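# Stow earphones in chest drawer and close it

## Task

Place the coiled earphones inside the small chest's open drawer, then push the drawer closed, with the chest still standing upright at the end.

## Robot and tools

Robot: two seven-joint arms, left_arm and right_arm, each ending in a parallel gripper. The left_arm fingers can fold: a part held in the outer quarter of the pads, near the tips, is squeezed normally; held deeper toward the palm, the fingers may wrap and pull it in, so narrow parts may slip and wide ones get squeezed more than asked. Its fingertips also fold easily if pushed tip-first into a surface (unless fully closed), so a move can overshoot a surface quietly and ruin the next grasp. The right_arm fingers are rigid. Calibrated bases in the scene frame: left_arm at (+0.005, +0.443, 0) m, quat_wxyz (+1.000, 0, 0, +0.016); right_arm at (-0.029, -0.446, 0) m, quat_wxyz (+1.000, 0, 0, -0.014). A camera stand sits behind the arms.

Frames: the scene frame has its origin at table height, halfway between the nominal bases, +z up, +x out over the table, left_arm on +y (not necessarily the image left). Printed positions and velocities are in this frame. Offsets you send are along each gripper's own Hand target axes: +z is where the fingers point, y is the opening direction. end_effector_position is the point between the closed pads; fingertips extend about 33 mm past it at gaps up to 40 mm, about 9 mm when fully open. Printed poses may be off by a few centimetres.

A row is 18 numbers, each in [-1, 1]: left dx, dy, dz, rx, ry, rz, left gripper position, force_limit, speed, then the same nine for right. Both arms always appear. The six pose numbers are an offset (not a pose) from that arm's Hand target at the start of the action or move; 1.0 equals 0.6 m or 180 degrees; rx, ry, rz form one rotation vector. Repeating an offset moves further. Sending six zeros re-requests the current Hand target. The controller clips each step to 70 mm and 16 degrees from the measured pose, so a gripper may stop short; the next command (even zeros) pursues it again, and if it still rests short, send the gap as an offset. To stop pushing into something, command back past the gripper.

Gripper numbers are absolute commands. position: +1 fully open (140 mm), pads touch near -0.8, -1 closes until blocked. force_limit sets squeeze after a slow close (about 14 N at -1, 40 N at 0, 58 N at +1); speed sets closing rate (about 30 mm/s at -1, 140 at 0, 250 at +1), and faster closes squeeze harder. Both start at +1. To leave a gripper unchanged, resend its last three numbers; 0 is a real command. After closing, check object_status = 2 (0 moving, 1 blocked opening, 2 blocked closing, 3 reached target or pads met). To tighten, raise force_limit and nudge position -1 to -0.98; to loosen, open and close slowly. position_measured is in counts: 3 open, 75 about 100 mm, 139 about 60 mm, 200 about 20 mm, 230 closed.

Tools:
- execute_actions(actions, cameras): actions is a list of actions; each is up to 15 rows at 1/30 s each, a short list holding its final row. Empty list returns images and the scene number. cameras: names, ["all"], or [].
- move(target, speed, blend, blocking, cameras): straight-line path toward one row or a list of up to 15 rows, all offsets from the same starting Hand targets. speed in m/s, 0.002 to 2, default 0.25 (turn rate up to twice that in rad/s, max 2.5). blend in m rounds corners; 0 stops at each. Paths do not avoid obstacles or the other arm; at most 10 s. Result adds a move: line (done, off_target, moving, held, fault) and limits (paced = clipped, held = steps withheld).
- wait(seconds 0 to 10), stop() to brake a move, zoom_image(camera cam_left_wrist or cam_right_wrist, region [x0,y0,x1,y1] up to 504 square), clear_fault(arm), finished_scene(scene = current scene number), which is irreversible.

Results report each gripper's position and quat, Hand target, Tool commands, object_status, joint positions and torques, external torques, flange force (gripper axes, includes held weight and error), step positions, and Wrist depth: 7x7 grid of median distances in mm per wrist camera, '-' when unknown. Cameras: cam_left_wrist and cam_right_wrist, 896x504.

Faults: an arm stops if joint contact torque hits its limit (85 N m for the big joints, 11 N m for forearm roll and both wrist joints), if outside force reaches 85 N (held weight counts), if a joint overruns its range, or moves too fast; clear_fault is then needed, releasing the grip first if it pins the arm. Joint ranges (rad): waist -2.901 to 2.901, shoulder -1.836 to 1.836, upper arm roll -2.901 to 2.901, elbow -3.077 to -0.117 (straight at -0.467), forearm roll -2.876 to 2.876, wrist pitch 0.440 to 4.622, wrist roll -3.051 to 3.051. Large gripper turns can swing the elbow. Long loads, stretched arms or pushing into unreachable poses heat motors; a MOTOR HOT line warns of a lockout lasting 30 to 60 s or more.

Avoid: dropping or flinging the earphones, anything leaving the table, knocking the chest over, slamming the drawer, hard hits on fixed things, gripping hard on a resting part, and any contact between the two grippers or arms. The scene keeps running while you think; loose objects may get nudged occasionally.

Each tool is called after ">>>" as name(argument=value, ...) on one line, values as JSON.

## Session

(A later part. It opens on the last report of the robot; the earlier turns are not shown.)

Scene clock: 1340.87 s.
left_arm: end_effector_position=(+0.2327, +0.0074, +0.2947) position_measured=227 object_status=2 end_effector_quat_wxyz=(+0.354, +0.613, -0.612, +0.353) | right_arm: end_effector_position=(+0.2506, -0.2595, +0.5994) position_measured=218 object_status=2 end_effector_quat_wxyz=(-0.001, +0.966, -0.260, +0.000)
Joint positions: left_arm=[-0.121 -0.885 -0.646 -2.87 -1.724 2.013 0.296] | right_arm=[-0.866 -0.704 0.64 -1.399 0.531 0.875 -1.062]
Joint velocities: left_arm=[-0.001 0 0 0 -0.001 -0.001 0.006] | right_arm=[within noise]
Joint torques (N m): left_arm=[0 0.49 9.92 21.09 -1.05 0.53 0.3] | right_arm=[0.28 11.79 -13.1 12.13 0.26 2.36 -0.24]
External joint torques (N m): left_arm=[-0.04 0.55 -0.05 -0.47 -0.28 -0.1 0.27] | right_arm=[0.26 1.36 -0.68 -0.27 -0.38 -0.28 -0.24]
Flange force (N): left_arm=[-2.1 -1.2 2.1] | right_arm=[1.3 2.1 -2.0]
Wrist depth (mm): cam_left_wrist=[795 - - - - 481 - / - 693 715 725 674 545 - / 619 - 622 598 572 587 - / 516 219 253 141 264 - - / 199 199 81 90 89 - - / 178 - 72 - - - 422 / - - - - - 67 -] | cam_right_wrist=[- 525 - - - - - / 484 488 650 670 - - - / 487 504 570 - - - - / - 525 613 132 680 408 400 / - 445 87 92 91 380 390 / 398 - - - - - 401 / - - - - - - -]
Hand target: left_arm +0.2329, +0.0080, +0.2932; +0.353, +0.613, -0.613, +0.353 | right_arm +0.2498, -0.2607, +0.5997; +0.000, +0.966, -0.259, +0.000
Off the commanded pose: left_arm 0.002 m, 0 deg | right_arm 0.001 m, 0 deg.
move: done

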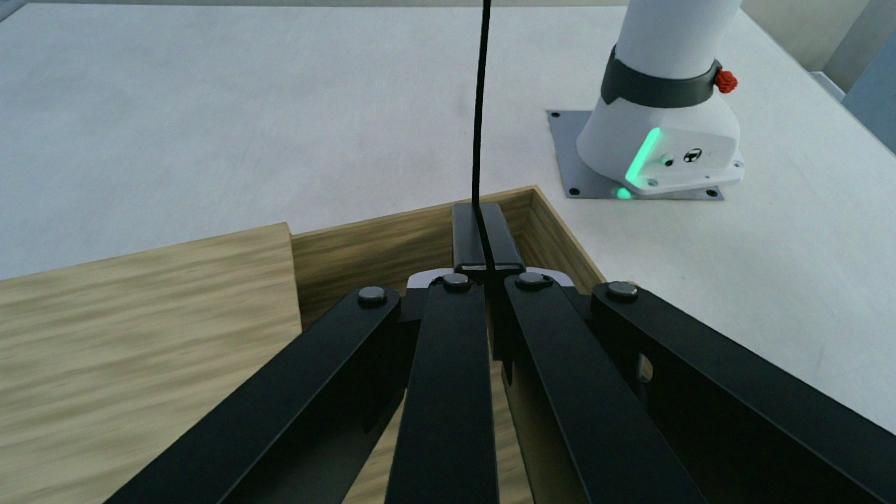

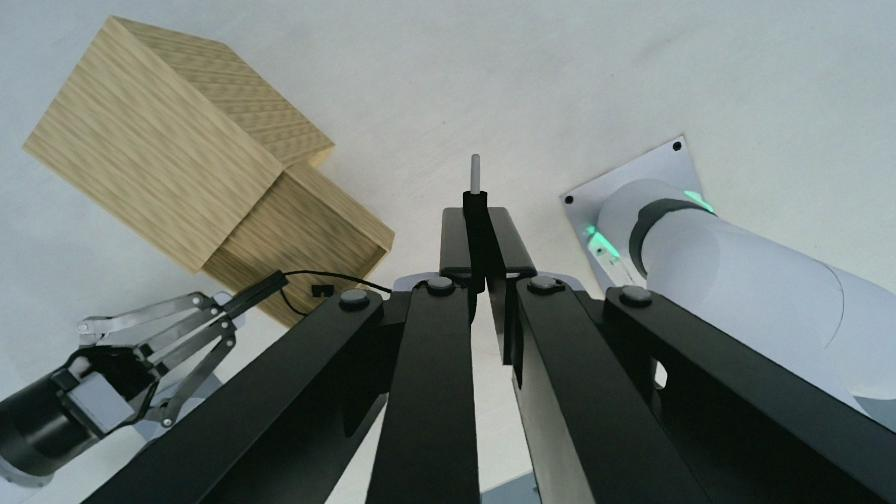

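>>> move(target=[[0,0,0,0,0,0,-0.5,-1,-0.5,0,0,0,0,0,0,-1,-1,-1],[0,0,-0.15,0,0,0,-0.5,-1,-0.5,0,0,0,0,0,0,-1,-1,-1],[-0.027,-0.078,-0.604,0,0,0,-0.5,-1,-0.5,-0.1985,-0.3437,0.1,0,0,0,-1,-1,-1]], speed=0.15, cameras=["cam_left_wrist","cam_right_wrist"])

>>> zoom_image(camera="cam_left_wrist", region=[400, 0, 680, 340])

Scene clock: 1374.73 s.
left_arm: end_effector_position=(+0.2804, +0.3293, +0.4609) position_measured=192 object_status=3 end_effector_quat_wxyz=(+0.354, +0.614, -0.611, +0.353) | right_arm: end_effector_position=(+0.2507, -0.0232, +0.5398) position_measured=218 object_status=2 end_effector_quat_wxyz=(+0.000, +0.967, -0.257, +0.002)
Joint positions: left_arm=[0.023 -0.817 0.373 -2.475 -0.737 1.39 0.244] | right_arm=[-1.12 -0.813 1.05 -1.119 0.936 0.898 -0.619]
Joint velocities: left_arm=[within noise] | right_arm=[0 0.001 -0.001 0.001 -0.001 0 0.007]
Joint torques (N m): left_arm=[-1.1 -2.95 -4.05 23.8 -1.78 0.43 0.35] | right_arm=[-0.57 28.73 -17.5 7.05 0.71 2.27 0.24]
External joint torques (N m): left_arm=[-1.11 0.08 1.64 0.76 0.34 -0.29 0.33] | right_arm=[-0.65 0.64 -0.26 -0.33 0.11 -0.35 0.25]
Flange force (N): left_arm=[-1.7 -2.4 -6.0] | right_arm=[0.7 -1.7 -2.7]
Wrist depth (mm): cam_left_wrist=[- 1104 1229 1114 829 1090 1512 / 2208 1002 - 625 873 979 1675 / 876 829 508 548 609 - 1631 / 734 - 453 466 142 - 765 / - - 91 96 95 90 - / 593 - 78 - - - - / - - - - - - -] | cam_right_wrist=[- 398 399 403 - - 606 / - - 416 487 - - 632 / - - 445 510 523 - 573 / - - - 132 691 - 624 / - - 87 92 91 - - / - - - - - - 1510 / - - - - - - -]
Hand target: left_arm +0.2798, +0.3297, +0.4608; +0.353, +0.613, -0.613, +0.353 | right_arm +0.2497, -0.0225, +0.5397; +0.000, +0.966, -0.259, +0.000
Off the commanded pose: left_arm 0.001 m, 0 deg | right_arm 0.001 m, 0 deg.
move: done

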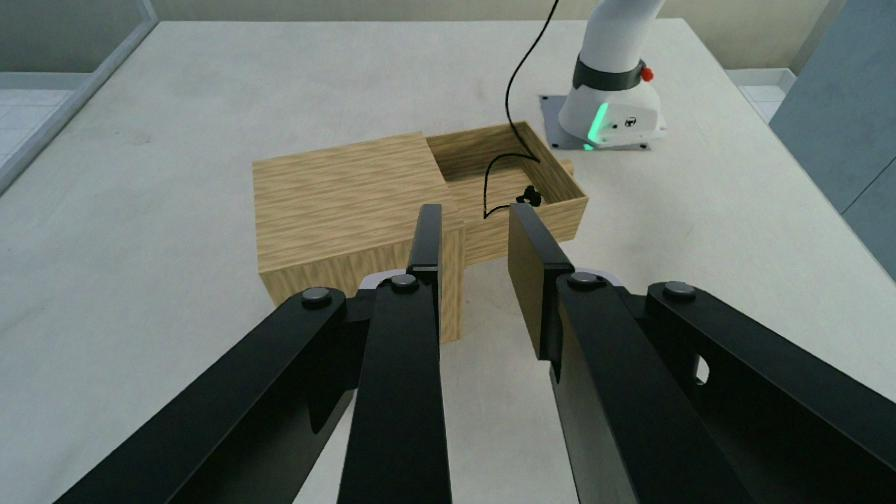

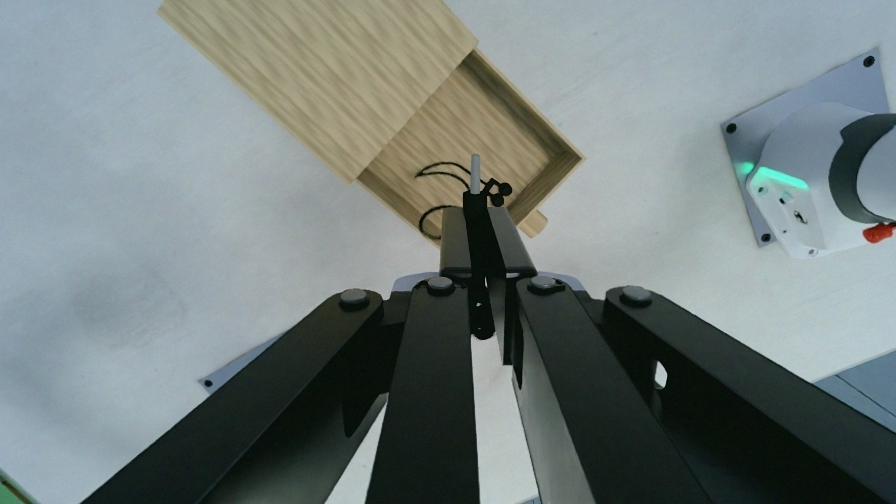

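Scaled by 1.482 from the camera's 896x504 image, which has a finer 1280x720 frame.

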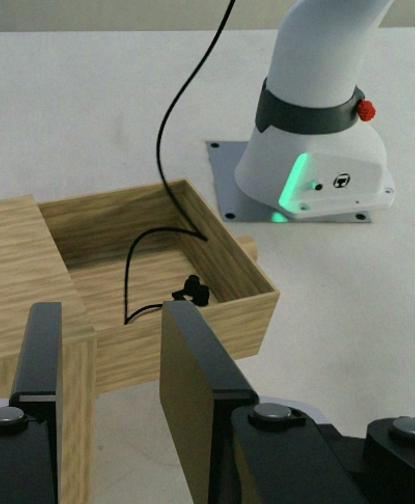

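>>> move(target=[0,0,0,0,0,0,1,-1,0,0.0063,0.0187,0.45,0,0,0,-1,-1,-1], speed=0.12, cameras=["cam_left_wrist","cam_right_wrist"])

>>> zoom_image(camera="cam_left_wrist", region=[400, 60, 680, 340])

Scene clock: 1398.40 s.
left_arm: end_effector_position=(+0.2803, +0.3292, +0.4609) position_measured=3 object_status=3 end_effector_quat_wxyz=(+0.354, +0.614, -0.611, +0.353) | right_arm: end_effector_position=(+0.2469, -0.0355, +0.2700) position_measured=218 object_status=2 end_effector_quat_wxyz=(+0.002, +0.965, -0.262, +0.000)
Joint positions: left_arm=[0.022 -0.817 0.374 -2.475 -0.736 1.39 0.244] | right_arm=[-0.766 -1.295 1.11 -2.045 1.098 1.309 -0.866]
Joint velocities: left_arm=[within noise] | right_arm=[0 0 0 0 0.001 0.004 -0.004]
Joint torques (N m): left_arm=[-1.08 -3 -4.18 23.69 -1.72 0.53 0.36] | right_arm=[0.42 24.67 -28.47 7.71 0.88 2.67 -0.2]
External joint torques (N m): left_arm=[-1.13 0.08 1.53 0.58 0.36 -0.22 0.34] | right_arm=[0.39 0.1 -0.54 -1.18 0.1 0.04 -0.2]
Flange force (N): left_arm=[-1.9 -2.2 -5.2] | right_arm=[-0.6 5.4 1.9]
Wrist depth (mm): cam_left_wrist=[- - - 399 837 - 1569 / 2354 1006 - 486 891 935 1664 / - - 512 545 583 - 1589 / 756 124 455 489 - 134 749 / - 107 539 579 - 134 96 / - 99 - 584 - - 97 / - 532 533 540 - - -] | cam_right_wrist=[153 153 153 192 - - - / 160 160 160 233 229 - - / 169 169 239 244 248 200 - / 176 177 255 146 258 214 - / - 193 87 92 91 - - / - - - - - - - / - - - - - - -]
Hand target: left_arm +0.2798, +0.3297, +0.4608; +0.353, +0.613, -0.613, +0.353 | right_arm +0.2472, -0.0341, +0.2697; +0.000, +0.966, -0.259, +0.000
Off the commanded pose: left_arm 0.001 m, 0 deg | right_arm 0.001 m, 1 deg.
move: done

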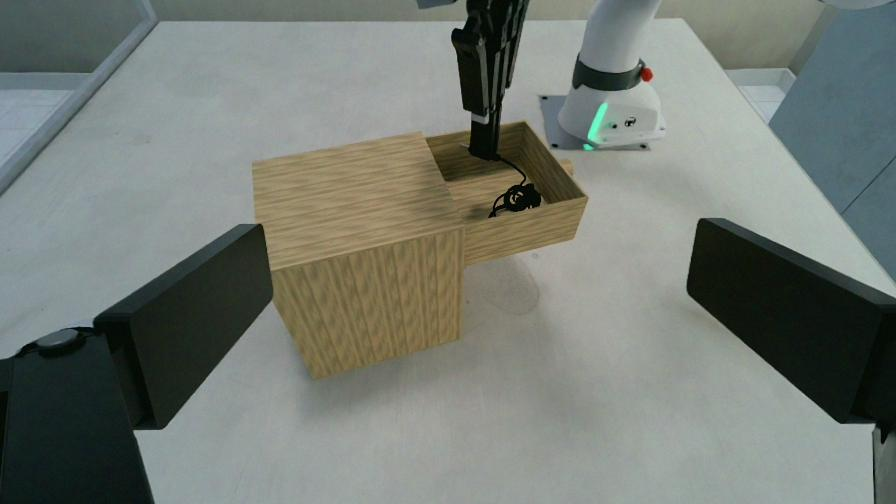

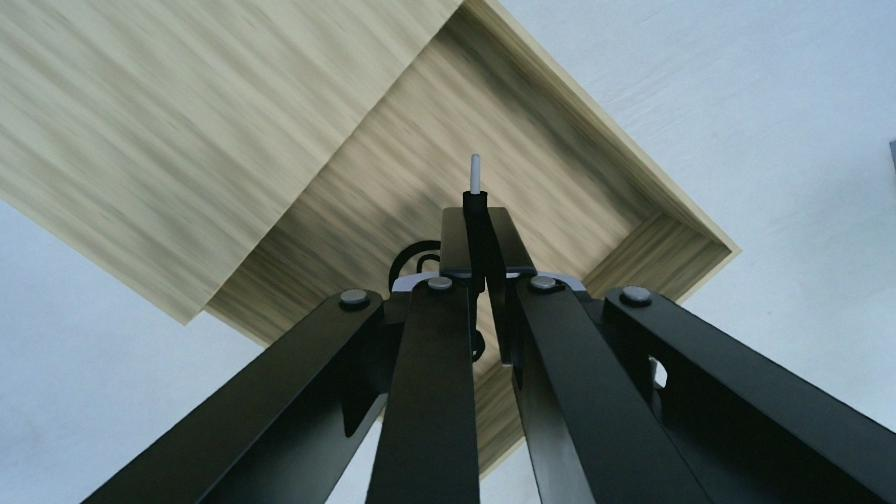

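Scaled by 1.800 from the camera's 896x504 image, which has a finer 1280x720 frame.

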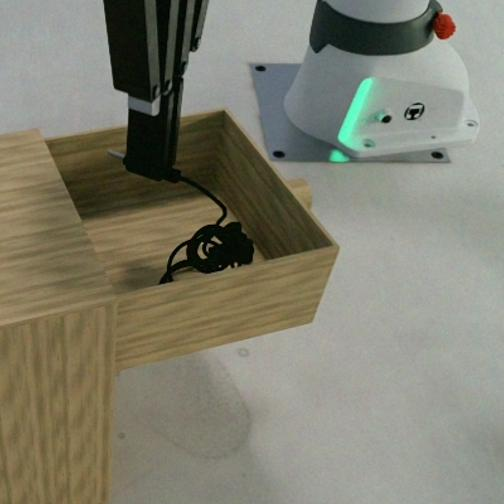

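>>> move(target=[[0,0,0,0,0,0,1,-1,0,0,0,0.104,0,0,0,-1,-1,-1],[0,0,0,0,0,0,1,-1,0,0,0,0.104,0,0,0,-0.5,-1,-1]], speed=0.08)

>>> wait(seconds=0.5, cameras=["cam_left_wrist","cam_right_wrist"])

>>> zoom_image(camera="cam_left_wrist", region=[400, 60, 680, 340])

Scene clock: 1423.30 s.
left_arm: end_effector_position=(+0.2803, +0.3292, +0.4609) position_measured=3 object_status=3 end_effector_quat_wxyz=(+0.354, +0.614, -0.611, +0.353) | right_arm: end_effector_position=(+0.2470, -0.0352, +0.2077) position_measured=192 object_status=0 end_effector_quat_wxyz=(+0.002, +0.965, -0.261, +0.000)
Joint positions: left_arm=[0.022 -0.817 0.374 -2.475 -0.736 1.39 0.244] | right_arm=[-0.734 -1.361 1.205 -2.149 1.187 1.389 -0.886]
Joint torques (N m): left_arm=[-1.13 -3.01 -4.16 23.73 -1.7 0.54 0.38] | right_arm=[0.39 24.2 -29.48 6.5 0.83 2.76 -0.24]
External joint torques (N m): left_arm=[-1.1 -0.15 1.61 0.81 0.36 -0.2 0.36] | right_arm=[0.34 0.07 -0.64 -1.13 0.04 0.14 -0.24]
Flange force (N): left_arm=[-1.6 -1.9 -5.6] | right_arm=[-0.5 5.3 1.0]
Wrist depth (mm): cam_left_wrist=[- - - 399 818 - 1342 / 2471 - - 466 885 963 1550 / 835 858 509 526 600 - 1522 / - 131 455 488 723 133 114 / - 107 525 575 646 126 96 / - 100 - 603 - 593 97 / - - 538 - - - -] | cam_right_wrist=[97 97 97 164 125 313 - / - 101 102 173 172 114 322 / - 107 180 182 184 145 - / 111 112 190 190 191 193 135 / 118 168 87 190 98 97 143 / 123 - - 214 - - - / - - - 227 - - -]
Hand target: left_arm +0.2798, +0.3297, +0.4608; +0.353, +0.613, -0.613, +0.353 | right_arm +0.2472, -0.0341, +0.2073; +0.000, +0.966, -0.259, +0.000
Off the commanded pose: left_arm 0.001 m, 0 deg | right_arm 0.001 m, 0 deg.
move: done

Scene clock: 1423.80 s.
left_arm: end_effector_position=(+0.2803, +0.3292, +0.4609) position_measured=3 object_status=3 end_effector_quat_wxyz=(+0.354, +0.614, -0.611, +0.353) | right_arm: end_effector_position=(+0.2471, -0.0352, +0.2077) position_measured=192 object_status=3 end_effector_quat_wxyz=(+0.002, +0.965, -0.261, +0.000)
Joint positions: left_arm=[0.022 -0.817 0.374 -2.475 -0.736 1.39 0.244] | right_arm=[-0.734 -1.361 1.205 -2.149 1.187 1.389 -0.886]
Joint torques (N m): left_arm=[-1.06 -2.96 -4.15 23.75 -1.73 0.54 0.36] | right_arm=[0.38 24.2 -29.43 6.47 0.82 2.74 -0.2]
External joint torques (N m): left_arm=[-1.11 0.01 1.56 0.77 0.33 -0.21 0.34] | right_arm=[0.31 0.06 -0.52 -1.17 0.03 0.12 -0.2]
Flange force (N): left_arm=[-1.6 -2.4 -5.6] | right_arm=[-0.5 5.2 1.2]
Wrist depth (mm): cam_left_wrist=[- - - 420 805 - 1418 / 2712 - - 485 901 - 1600 / - - 517 525 603 849 1451 / - 124 456 488 553 134 114 / - 114 524 615 652 125 96 / - 99 575 627 600 609 97 / - - 530 - - - -] | cam_right_wrist=[97 97 97 164 127 - - / - 101 102 173 172 123 - / - 107 181 182 183 145 - / 111 112 190 192 190 192 134 / 118 168 87 191 98 97 143 / 123 - - 214 - - - / - - - 227 - - -]
Hand target: left_arm +0.2798, +0.3297, +0.4608; +0.353, +0.613, -0.613, +0.353 | right_arm +0.2472, -0.0341, +0.2073; +0.000, +0.966, -0.259, +0.000
Tool commands: left_gripper/position=+1.0 left_gripper/force_limit=-1.0 left_gripper/speed=+0.0 right_gripper/position=-0.5 right_gripper/force_limit=-1.0 right_gripper/speed=-1.0
Off the commanded pose: left_arm 0.001 m, 0 deg | right_arm 0.001 m, 0 deg.
wait: 0.50 s; at rest by 0.17 s

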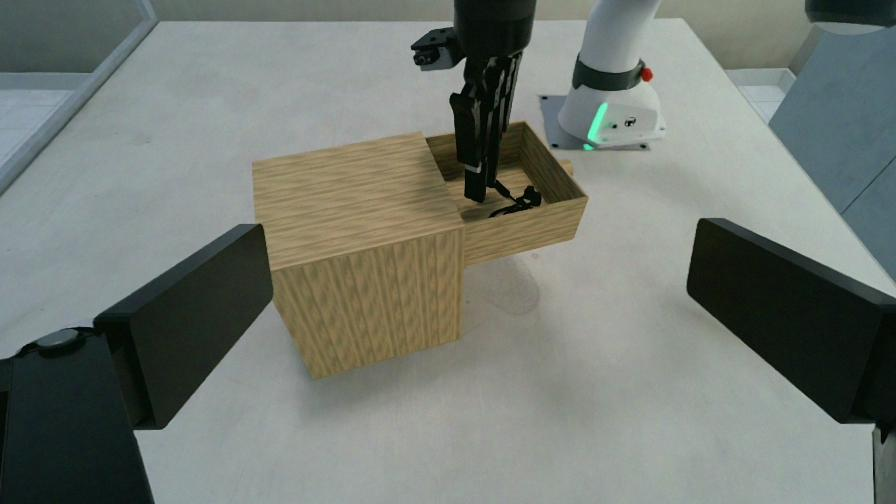

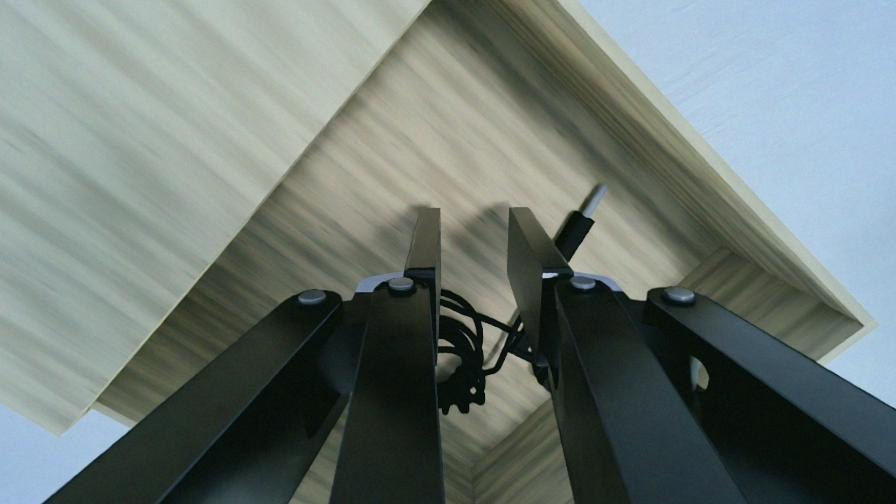

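Scaled by 1.800 from the camera's 896x504 image, which has a finer 1280x720 frame.

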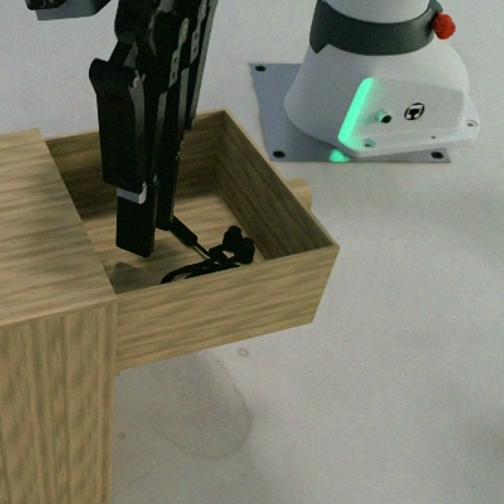

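>>> move(target=[[0,0,0,0,0,0,1,-1,0,0,0,-0.254,0,0,0,-0.5,-1,0],[0,0,0,0,0,0,1,-1,0,-0.218,0.146,-0.2545,0,0,-0.24,-0.85,-1,0]], speed=0.2, blend=[0.03,0], cameras=["cam_left_wrist","cam_right_wrist"])

>>> zoom_image(camera="cam_left_wrist", region=[400, 60, 680, 340])

>>> zoom_image(camera="cam_right_wrist", region=[240, 0, 700, 360])

Scene clock: 1459.73 s.
left_arm: end_effector_position=(+0.2803, +0.3292, +0.4609) position_measured=3 object_status=3 end_effector_quat_wxyz=(+0.354, +0.614, -0.611, +0.353) | right_arm: end_effector_position=(+0.0890, -0.0437, +0.3599) position_measured=232 object_status=3 end_effector_quat_wxyz=(-0.001, +0.994, +0.114, -0.001)
Joint positions: left_arm=[0.022 -0.817 0.374 -2.475 -0.736 1.39 0.244] | right_arm=[-0.286 -1.164 0.89 -2.074 0.853 1.247 -1.311]
Joint torques (N m): left_arm=[-1.06 -2.96 -4.12 23.78 -1.72 0.54 0.35] | right_arm=[-0.1 18.83 -24.53 12.08 0.69 2.56 -0.26]
External joint torques (N m): left_arm=[-1.08 0.04 1.65 0.78 0.35 -0.2 0.32] | right_arm=[-0.12 0.3 -1.27 -1.01 -0.13 -0.08 -0.26]
Flange force (N): left_arm=[-1.7 -2.4 -5.8] | right_arm=[-1.6 4.8 0.7]
Wrist depth (mm): cam_left_wrist=[- - - 3007 813 442 1550 / 2712 956 967 986 888 952 1579 / - - 510 582 574 924 1485 / - 125 455 491 - 134 715 / - 107 530 578 - 134 96 / - 100 597 571 - 597 97 / - 557 - - - 519 -] | cam_right_wrist=[453 - - 312 306 - - / 471 - - 278 442 - - / 479 507 - 497 493 - - / - - - 121 523 - - / - - 87 95 91 504 451 / - - - - - - 388 / - - - - - - -]
Hand target: left_arm +0.2798, +0.3297, +0.4608; +0.353, +0.613, -0.613, +0.353 | right_arm +0.0902, -0.0447, +0.3601; +0.000, +0.993, +0.115, +0.000
Off the commanded pose: left_arm 0.001 m, 0 deg | right_arm 0.002 m, 0 deg.
move: done

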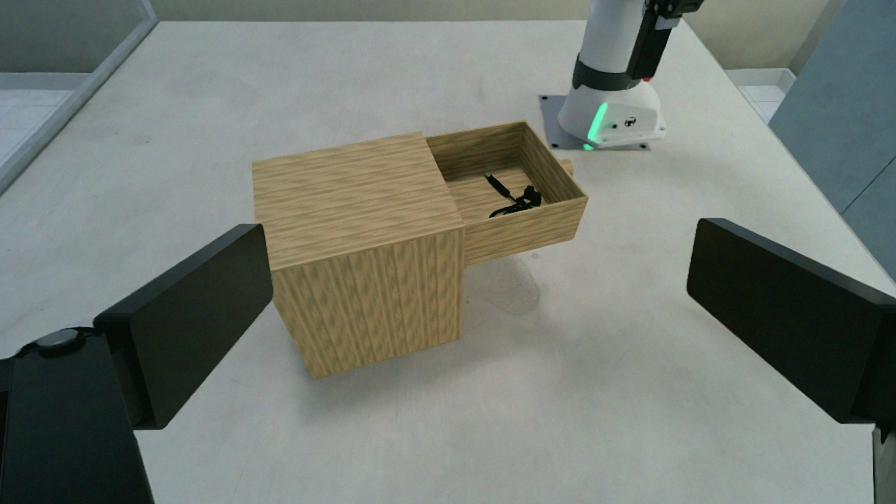

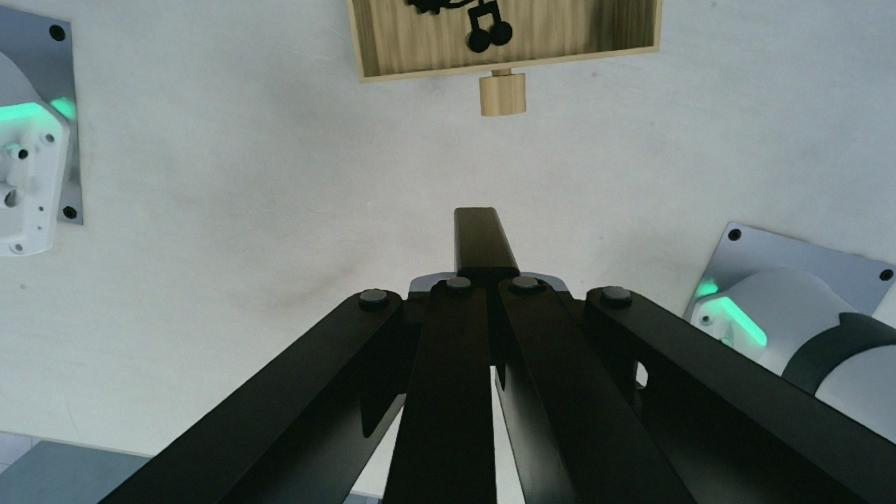

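Scaled by 1.800 from the camera's 896x504 image, which has a finer 1280x720 frame.

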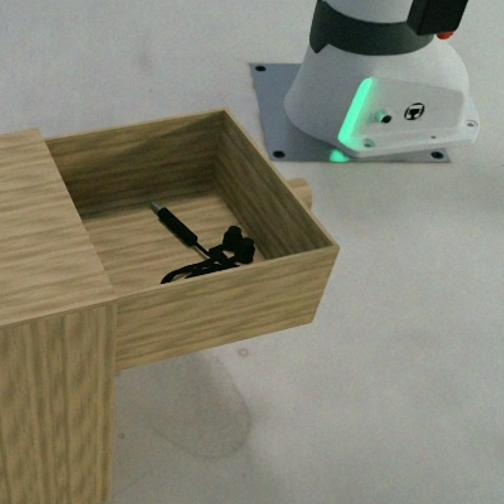

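Scaled by 1.096 from the camera's 896x504 image, which has a finer 1280x720 frame.

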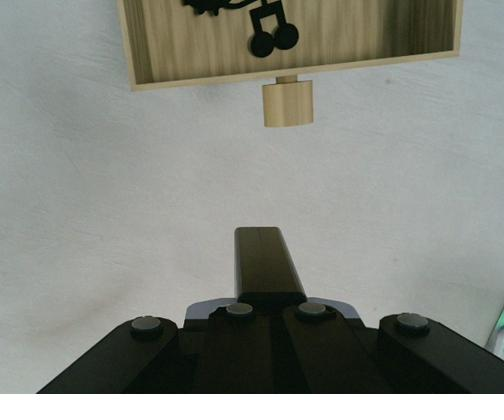

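>>> move(target=[0,0,0,0,0,0,1,-1,0,0.2,0.0,-0.22,0,0,0,-0.85,-1,0], speed=0.3, cameras=["cam_right_wrist"])

Scene clock: 1492.27 s.
left_arm: end_effector_position=(+0.2803, +0.3292, +0.4609) position_measured=3 object_status=3 end_effector_quat_wxyz=(+0.354, +0.614, -0.611, +0.353) | right_arm: end_effector_position=(+0.2075, -0.0162, +0.4922) position_measured=232 object_status=3 end_effector_quat_wxyz=(-0.002, +0.993, +0.119, +0.000)
Joint positions: left_arm=[0.022 -0.817 0.374 -2.475 -0.736 1.39 0.244] | right_arm=[-0.703 -0.756 1.046 -1.457 0.72 1.135 -1.286]
Joint velocities: left_arm=[within noise] | right_arm=[0 0.001 0 -0.001 0.001 -0.005 0.007]
Joint torques (N m): left_arm=[-1.07 -3.06 -4.13 23.77 -1.7 0.52 0.35] | right_arm=[-0.57 18.81 -19.2 13.67 0.65 2.26 0.13]
External joint torques (N m): left_arm=[-1.05 -0.15 1.66 0.75 0.37 -0.22 0.32] | right_arm=[-0.48 -0.37 -0.39 -0.16 -0.12 -0.39 0.13]
Flange force (N): left_arm=[-1.7 -1.7 -5.6] | right_arm=[-0.6 0.5 -0.1]
Wrist depth (mm): cam_left_wrist=[- 1286 1273 - 777 - 1522 / 2447 - - - 904 975 1620 / - 891 516 576 589 840 1550 / - 124 455 486 553 134 765 / - 114 525 562 655 126 96 / - 107 578 - 597 586 97 / - 556 - - 534 536 -] | cam_right_wrist=[- - - 357 367 - - / - 602 - 449 449 - - / 541 - 627 463 453 - - / 541 - - 120 - - - / - - 87 95 91 - - / - - - - - - - / - - - - - - -]
Hand target: left_arm +0.2798, +0.3297, +0.4608; +0.353, +0.613, -0.613, +0.353 | right_arm +0.2071, -0.0172, +0.4921; +0.000, +0.993, +0.115, +0.000
Off the commanded pose: left_arm 0.001 m, 0 deg | right_arm 0.001 m, 1 deg.
move: done
Images, in order (width x height): cam_right_wrist 896x504.

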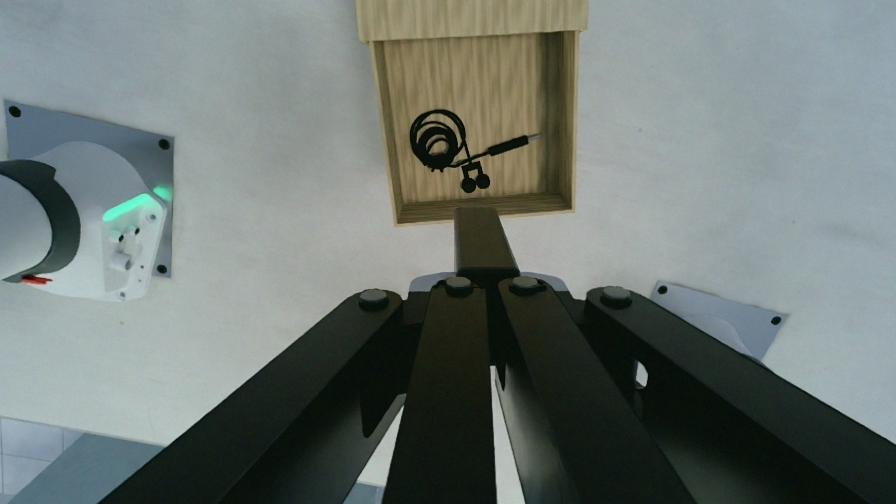

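>>> move(target=[[0,0,0,0,0,0,1,-1,0,-0.2113,0.0465,0.2202,0,0,-0.021,-0.85,-1,0],[0,0,0,0,0,0,1,-1,0,-0.2113,0.0465,0.4952,0,0,-0.021,-0.85,-1,0]], speed=0.2, blend=[0.03,0], cameras=["cam_left_wrist","cam_right_wrist"])

>>> zoom_image(camera="cam_left_wrist", region=[400, 60, 680, 340])

Scene clock: 1549.53 s.
left_arm: end_effector_position=(+0.2803, +0.3292, +0.4609) position_measured=3 object_status=3 end_effector_quat_wxyz=(+0.354, +0.614, -0.611, +0.353) | right_arm: end_effector_position=(+0.0898, -0.0745, +0.1953) position_measured=232 object_status=3 end_effector_quat_wxyz=(+0.002, +0.990, +0.144, -0.001)
Joint positions: left_arm=[0.022 -0.817 0.374 -2.475 -0.736 1.39 0.244] | right_arm=[-0.144 -1.341 1.104 -2.489 1.057 1.483 -1.457]
Joint velocities: left_arm=[within noise] | right_arm=[0 0 0.001 -0.001 0.001 0.005 -0.007]
Joint torques (N m): left_arm=[-1.09 -2.97 -4.16 23.74 -1.72 0.53 0.39] | right_arm=[0.4 16.36 -24.5 10.11 0.99 2.82 -0.26]
External joint torques (N m): left_arm=[-1.12 0.03 1.58 0.74 0.35 -0.21 0.36] | right_arm=[0.4 0.07 -0.28 -1.05 0.14 0.19 -0.26]
Flange force (N): left_arm=[-1.7 -2.4 -5.6] | right_arm=[-2.3 3.4 1.7]
Wrist depth (mm): cam_left_wrist=[- - 1183 1172 821 424 1434 / 2377 - - 1031 571 938 1631 / - 813 513 586 633 - 1503 / 752 131 458 487 561 134 765 / - 106 528 555 - 125 96 / - 94 - 589 - - 97 / - - - - - - -] | cam_right_wrist=[- 110 119 116 138 - - / - - - 121 - - 318 / - - - - 346 - - / - 350 356 132 - - - / - - 87 95 91 - 371 / 386 - - - - - 364 / - - - - - - -]
Hand target: left_arm +0.2798, +0.3297, +0.4608; +0.353, +0.613, -0.613, +0.353 | right_arm +0.0899, -0.0734, +0.1950; +0.000, +0.989, +0.148, +0.000
Off the commanded pose: left_arm 0.001 m, 0 deg | right_arm 0.001 m, 0 deg.
move: done

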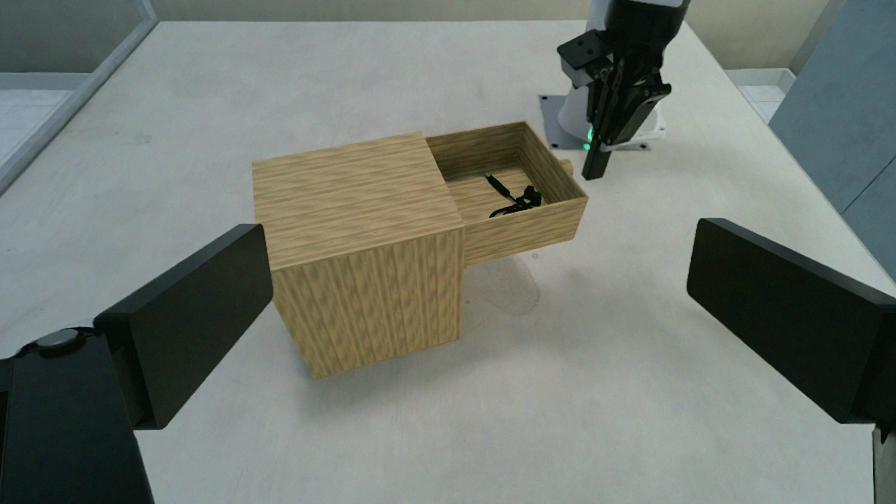

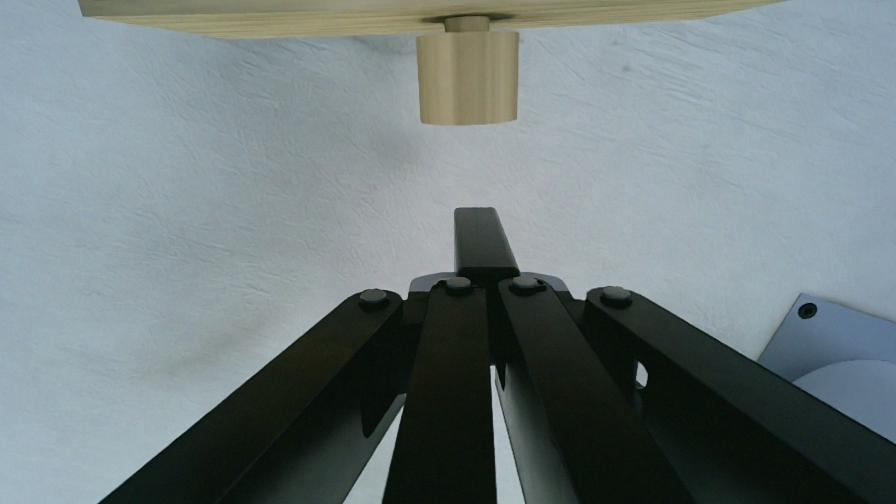

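Scaled by 1.800 from the camera's 896x504 image, which has a finer 1280x720 frame.

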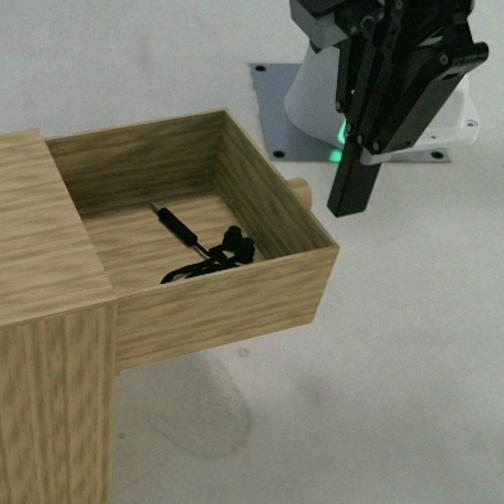

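>>> move(target=[[0,0,0,0,0,0,1,-1,0,0.03,-0.0077,0,0,0,0,-0.85,-1,0],[0,0,0,0,0,0,1,-1,0,0.2,-0.0077,0,0,0,0,-0.85,-1,0]], speed=[0.06,0.05], blend=[0.01,0], cameras=["cam_left_wrist","cam_right_wrist"])

>>> zoom_image(camera="cam_left_wrist", region=[400, 60, 680, 340])

Scene clock: 1568.67 s.
left_arm: end_effector_position=(+0.2803, +0.3292, +0.4609) position_measured=3 object_status=3 end_effector_quat_wxyz=(+0.354, +0.614, -0.611, +0.353) | right_arm: end_effector_position=(+0.2019, -0.0355, +0.1944) position_measured=232 object_status=3 end_effector_quat_wxyz=(+0.002, +0.989, +0.145, -0.002)
Joint positions: left_arm=[0.022 -0.817 0.374 -2.475 -0.736 1.39 0.244] | right_arm=[-0.512 -1.183 1.243 -2.259 1.065 1.576 -1.581]
Joint velocities: left_arm=[within noise] | right_arm=[0 -0.001 -0.001 -0.001 0 0.002 -0.006]
Joint torques (N m): left_arm=[-1.05 -3.07 -4.21 23.77 -1.72 0.52 0.31] | right_arm=[-0.73 19.86 -27.62 11.53 0.77 2.89 -0.24]
External joint torques (N m): left_arm=[-1.07 -0.12 1.54 0.78 0.34 -0.22 0.29] | right_arm=[-0.69 0.74 -0.73 -0.12 -0.1 0.26 -0.24]
Flange force (N): left_arm=[-1.4 -1.9 -5.4] | right_arm=[2.1 1.2 -1.3]
Wrist depth (mm): cam_left_wrist=[- 1313 1300 1254 770 2655 1550 / 2742 - 994 579 882 - 1653 / - - 513 533 - - 1451 / - 124 455 487 717 134 782 / - 107 522 568 - 126 97 / - 94 - - 601 583 97 / - - 507 - - 532 -] | cam_right_wrist=[101 136 153 151 153 151 103 / 100 135 158 159 159 147 103 / - - - 116 98 334 - / - - - 119 - - - / - - 87 95 91 - - / - - - - - - 401 / - - - - - - -]
Hand target: left_arm +0.2798, +0.3297, +0.4608; +0.353, +0.613, -0.613, +0.353 | right_arm +0.2033, -0.0339, +0.1949; +0.000, +0.989, +0.148, +0.000
Off the commanded pose: left_arm 0.001 m, 0 deg | right_arm 0.002 m, 0 deg.
move: done; blend cut to 0.0093 m at target 1

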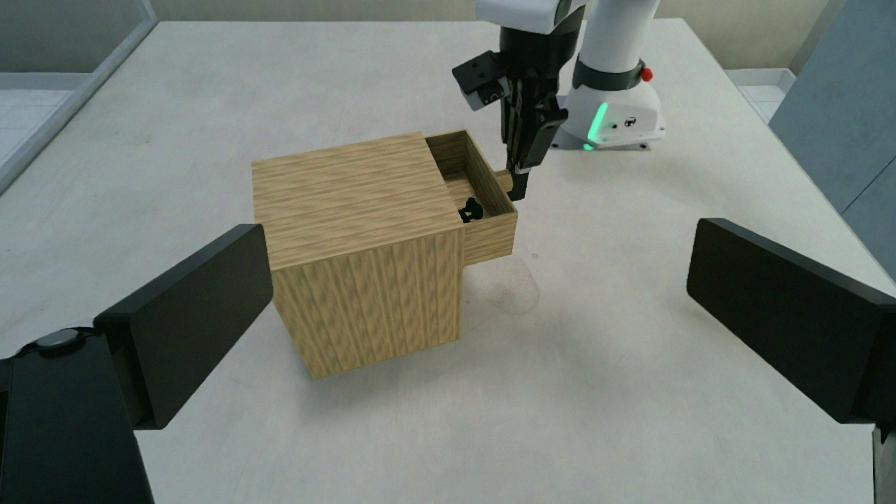

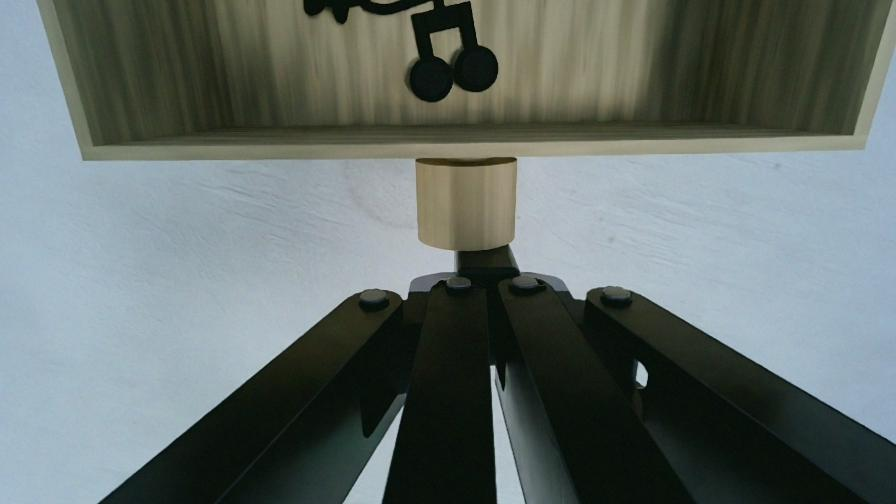

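Scaled by 1.800 from the camera's 896x504 image, which has a finer 1280x720 frame.

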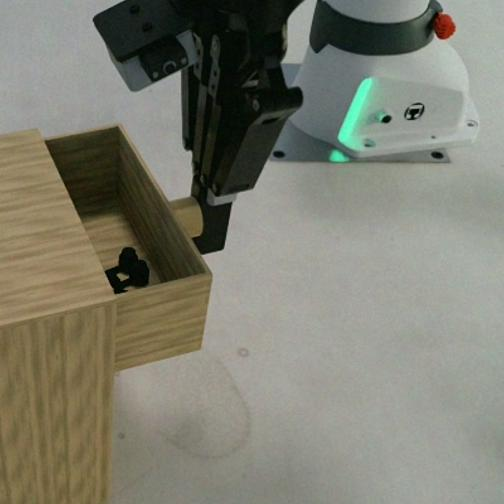

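>>> move(target=[0,0,0,0,0,0,1,-1,0,0.065,0,0,0,0,0,-0.85,-1,0], speed=0.05, cameras=["cam_left_wrist","cam_right_wrist"])

>>> zoom_image(camera="cam_left_wrist", region=[400, 60, 680, 340])

Scene clock: 1579.77 s.
left_arm: end_effector_position=(+0.2803, +0.3292, +0.4609) position_measured=3 object_status=3 end_effector_quat_wxyz=(+0.354, +0.614, -0.611, +0.353) | right_arm: end_effector_position=(+0.2392, -0.0241, +0.1944) position_measured=232 object_status=3 end_effector_quat_wxyz=(+0.002, +0.989, +0.145, -0.002)
Joint positions: left_arm=[0.022 -0.817 0.374 -2.475 -0.736 1.39 0.244] | right_arm=[-0.637 -1.144 1.295 -2.168 1.065 1.594 -1.605]
Joint velocities: left_arm=[within noise] | right_arm=[0 -0.002 0 0.001 0.001 0.001 -0.006]
Joint torques (N m): left_arm=[-1.08 -2.98 -4.18 23.75 -1.71 0.52 0.33] | right_arm=[-0.77 21.59 -28.22 11.33 0.78 2.92 -0.2]
External joint torques (N m): left_arm=[-1.08 -0.06 1.56 0.75 0.36 -0.23 0.3] | right_arm=[-0.74 0.7 -0.61 -0.39 -0.09 0.3 -0.21]
Flange force (N): left_arm=[-1.5 -2.0 -5.5] | right_arm=[1.4 1.7 -0.6]
Wrist depth (mm): cam_left_wrist=[- 1139 1242 408 802 1124 1569 / 2447 1010 994 464 898 935 1745 / - - 511 511 - 866 1569 / 740 131 456 494 743 134 114 / - 106 526 586 662 126 96 / - 94 - 606 600 - 97 / - - 557 536 539 497 -] | cam_right_wrist=[97 120 152 152 152 133 94 / 101 136 158 158 158 151 102 / 329 - - 116 331 332 - / - - - 119 - - - / - - 87 95 91 - - / - - - - - - - / - - - - - - -]
Hand target: left_arm +0.2798, +0.3297, +0.4608; +0.353, +0.613, -0.613, +0.353 | right_arm +0.2406, -0.0224, +0.1949; +0.000, +0.989, +0.148, +0.000
Off the commanded pose: left_arm 0.001 m, 0 deg | right_arm 0.002 m, 0 deg.
move: done

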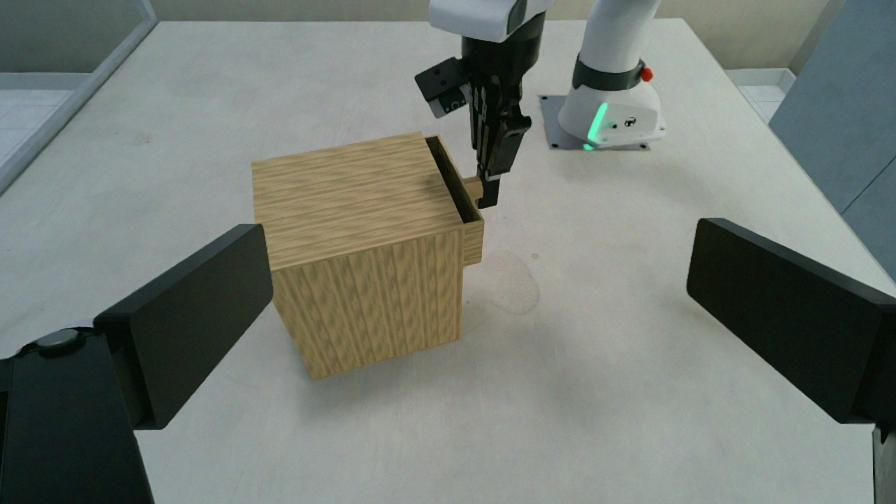

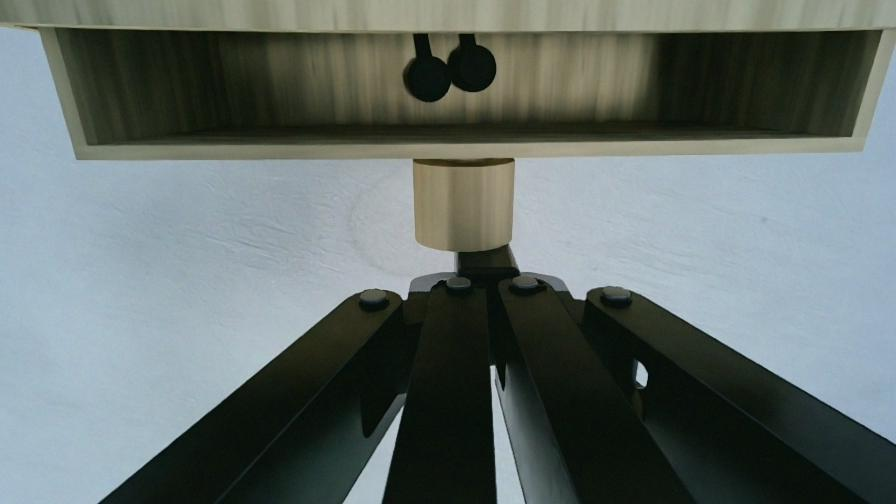

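Scaled by 1.800 from the camera's 896x504 image, which has a finer 1280x720 frame.

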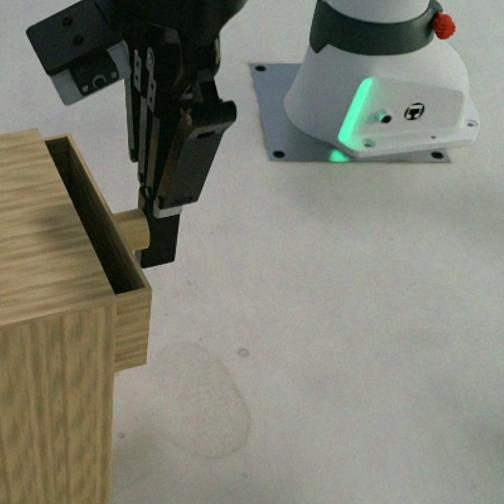

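>>> move(target=[0,0,0,0,0,0,1,-1,0,0.0167,0,0,0,0,0,-0.85,-1,0], speed=0.03, cameras=["cam_left_wrist"])

>>> zoom_image(camera="cam_left_wrist", region=[400, 60, 600, 340])

Scene clock: 1590.90 s.
left_arm: end_effector_position=(+0.2803, +0.3292, +0.4609) position_measured=3 object_status=3 end_effector_quat_wxyz=(+0.354, +0.614, -0.611, +0.353) | right_arm: end_effector_position=(+0.2489, -0.0213, +0.1945) position_measured=232 object_status=3 end_effector_quat_wxyz=(+0.002, +0.989, +0.145, -0.002)
Joint positions: left_arm=[0.022 -0.817 0.374 -2.475 -0.736 1.39 0.244] | right_arm=[-0.67 -1.136 1.309 -2.143 1.065 1.598 -1.611]
Joint velocities: left_arm=[within noise] | right_arm=[-0.001 0 0.001 0.002 0.001 0 -0.005]
Joint torques (N m): left_arm=[-1.08 -3.04 -4.04 23.76 -1.73 0.53 0.35] | right_arm=[-0.67 22.12 -28.52 11.79 0.83 2.9 -0.2]
External joint torques (N m): left_arm=[-1.15 -0.08 1.63 0.76 0.34 -0.23 0.33] | right_arm=[-0.67 0.71 -0.79 0.03 -0.04 0.28 -0.2]
Flange force (N): left_arm=[-1.6 -2.1 -5.6] | right_arm=[1.9 1.0 -1.4]
Wrist depth (mm): cam_left_wrist=[- - 1356 401 775 2573 1540 / 2399 - - 504 924 975 1610 / 885 - 512 506 - 894 1494 / - 124 457 482 - 133 114 / - 107 530 571 - 126 96 / - 93 - 593 - 580 97 / - - - 536 - 526 -] | cam_right_wrist=[84 84 85 84 85 85 85 / 101 127 158 158 158 141 102 / - - - 116 98 326 - / - - 361 119 349 - - / - - 87 95 91 - - / - - - - - - - / - - - - - - -]
Hand target: left_arm +0.2798, +0.3297, +0.4608; +0.353, +0.613, -0.613, +0.353 | right_arm +0.2502, -0.0195, +0.1949; +0.000, +0.989, +0.148, +0.000
Off the commanded pose: left_arm 0.001 m, 0 deg | right_arm 0.002 m, 0 deg.
move: done
Images, in order (width x height): cam_left_wrist 896x504.

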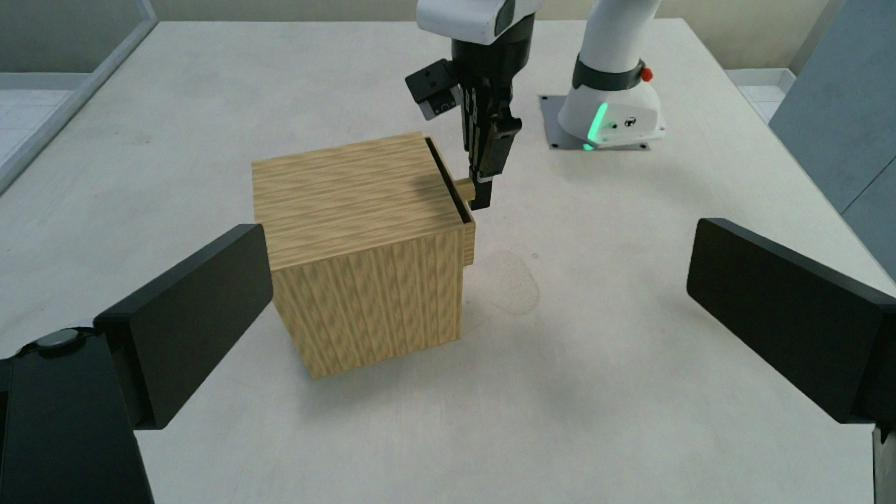

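Scaled by 1.800 from the camera's 896x504 image, which has a finer 1280x720 frame.

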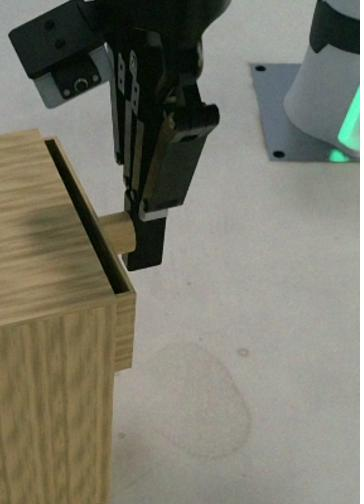

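>>> move(target=[0,0,0,0,0,0,1,-1,0,0.0117,0,0,0,0,0,-0.85,-1,0], speed=0.03, cameras=["cam_left_wrist","cam_right_wrist"])

>>> zoom_image(camera="cam_left_wrist", region=[400, 60, 600, 340])

Scene clock: 1606.50 s.
left_arm: end_effector_position=(+0.2803, +0.3292, +0.4609) position_measured=3 object_status=3 end_effector_quat_wxyz=(+0.354, +0.614, -0.611, +0.353) | right_arm: end_effector_position=(+0.2556, -0.0193, +0.1944) position_measured=232 object_status=3 end_effector_quat_wxyz=(+0.002, +0.989, +0.145, -0.002)
Joint positions: left_arm=[0.022 -0.817 0.374 -2.475 -0.736 1.39 0.244] | right_arm=[-0.692 -1.131 1.319 -2.126 1.065 1.6 -1.615]
Joint torques (N m): left_arm=[-1.05 -3.09 -4.18 23.8 -1.72 0.52 0.33] | right_arm=[-0.43 22.47 -27.91 11.71 0.9 2.91 -0.2]
External joint torques (N m): left_arm=[-1.03 -0.16 1.58 0.84 0.35 -0.21 0.3] | right_arm=[-0.35 0.67 -0.03 0.03 0.05 0.29 -0.2]
Flange force (N): left_arm=[-1.4 -1.8 -5.6] | right_arm=[1.9 0.3 0.1]
Wrist depth (mm): cam_left_wrist=[- 1085 - 395 824 1320 1402 / 1044 994 - 490 866 1010 1589 / 846 846 516 519 - 805 1579 / 813 124 455 491 725 134 - / - 114 534 589 - 134 96 / - 567 612 - 590 593 97 / - 547 544 - - 526 -] | cam_right_wrist=[84 84 85 84 85 85 85 / 89 88 88 88 88 89 89 / - - - 116 - - - / - - - 118 - - - / - - 87 95 91 - - / - - - - - - - / - - - - - - -]
Hand target: left_arm +0.2798, +0.3297, +0.4608; +0.353, +0.613, -0.613, +0.353 | right_arm +0.2569, -0.0175, +0.1949; +0.000, +0.989, +0.148, +0.000
Off the commanded pose: left_arm 0.001 m, 0 deg | right_arm 0.002 m, 0 deg.
move: done

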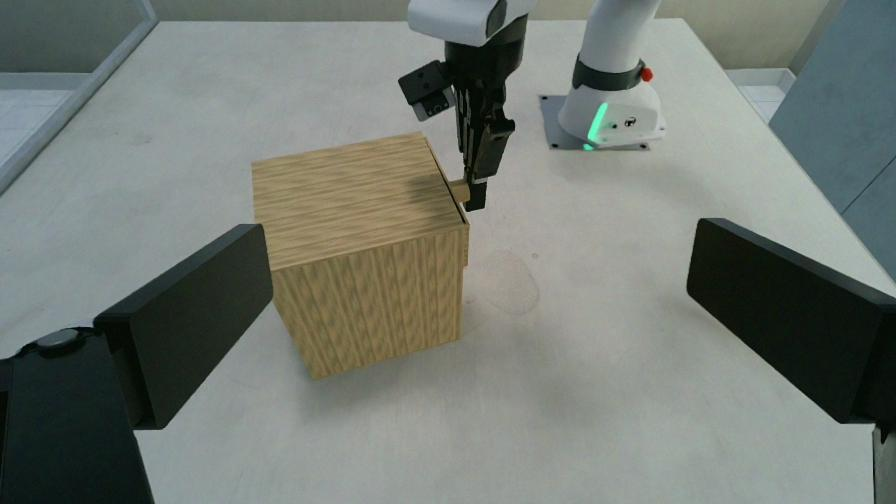

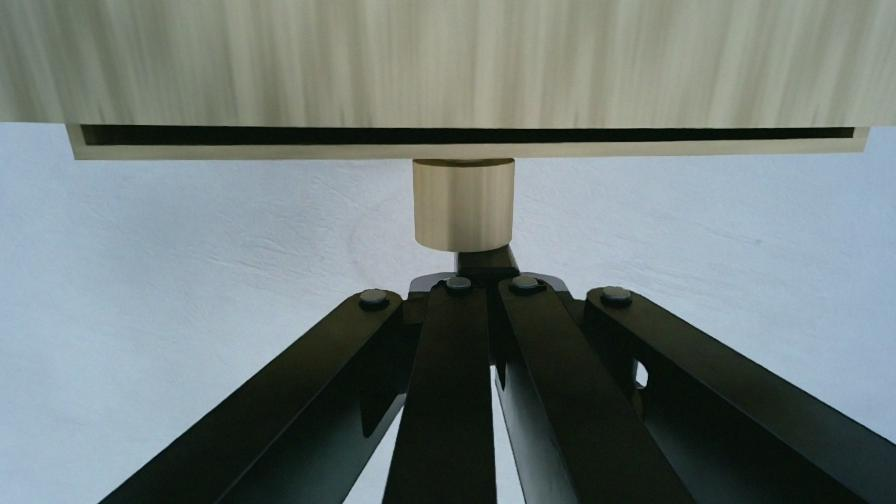

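Scaled by 1.800 from the camera's 896x504 image, which has a finer 1280x720 frame.

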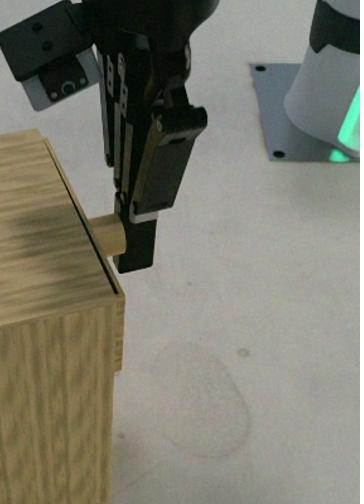

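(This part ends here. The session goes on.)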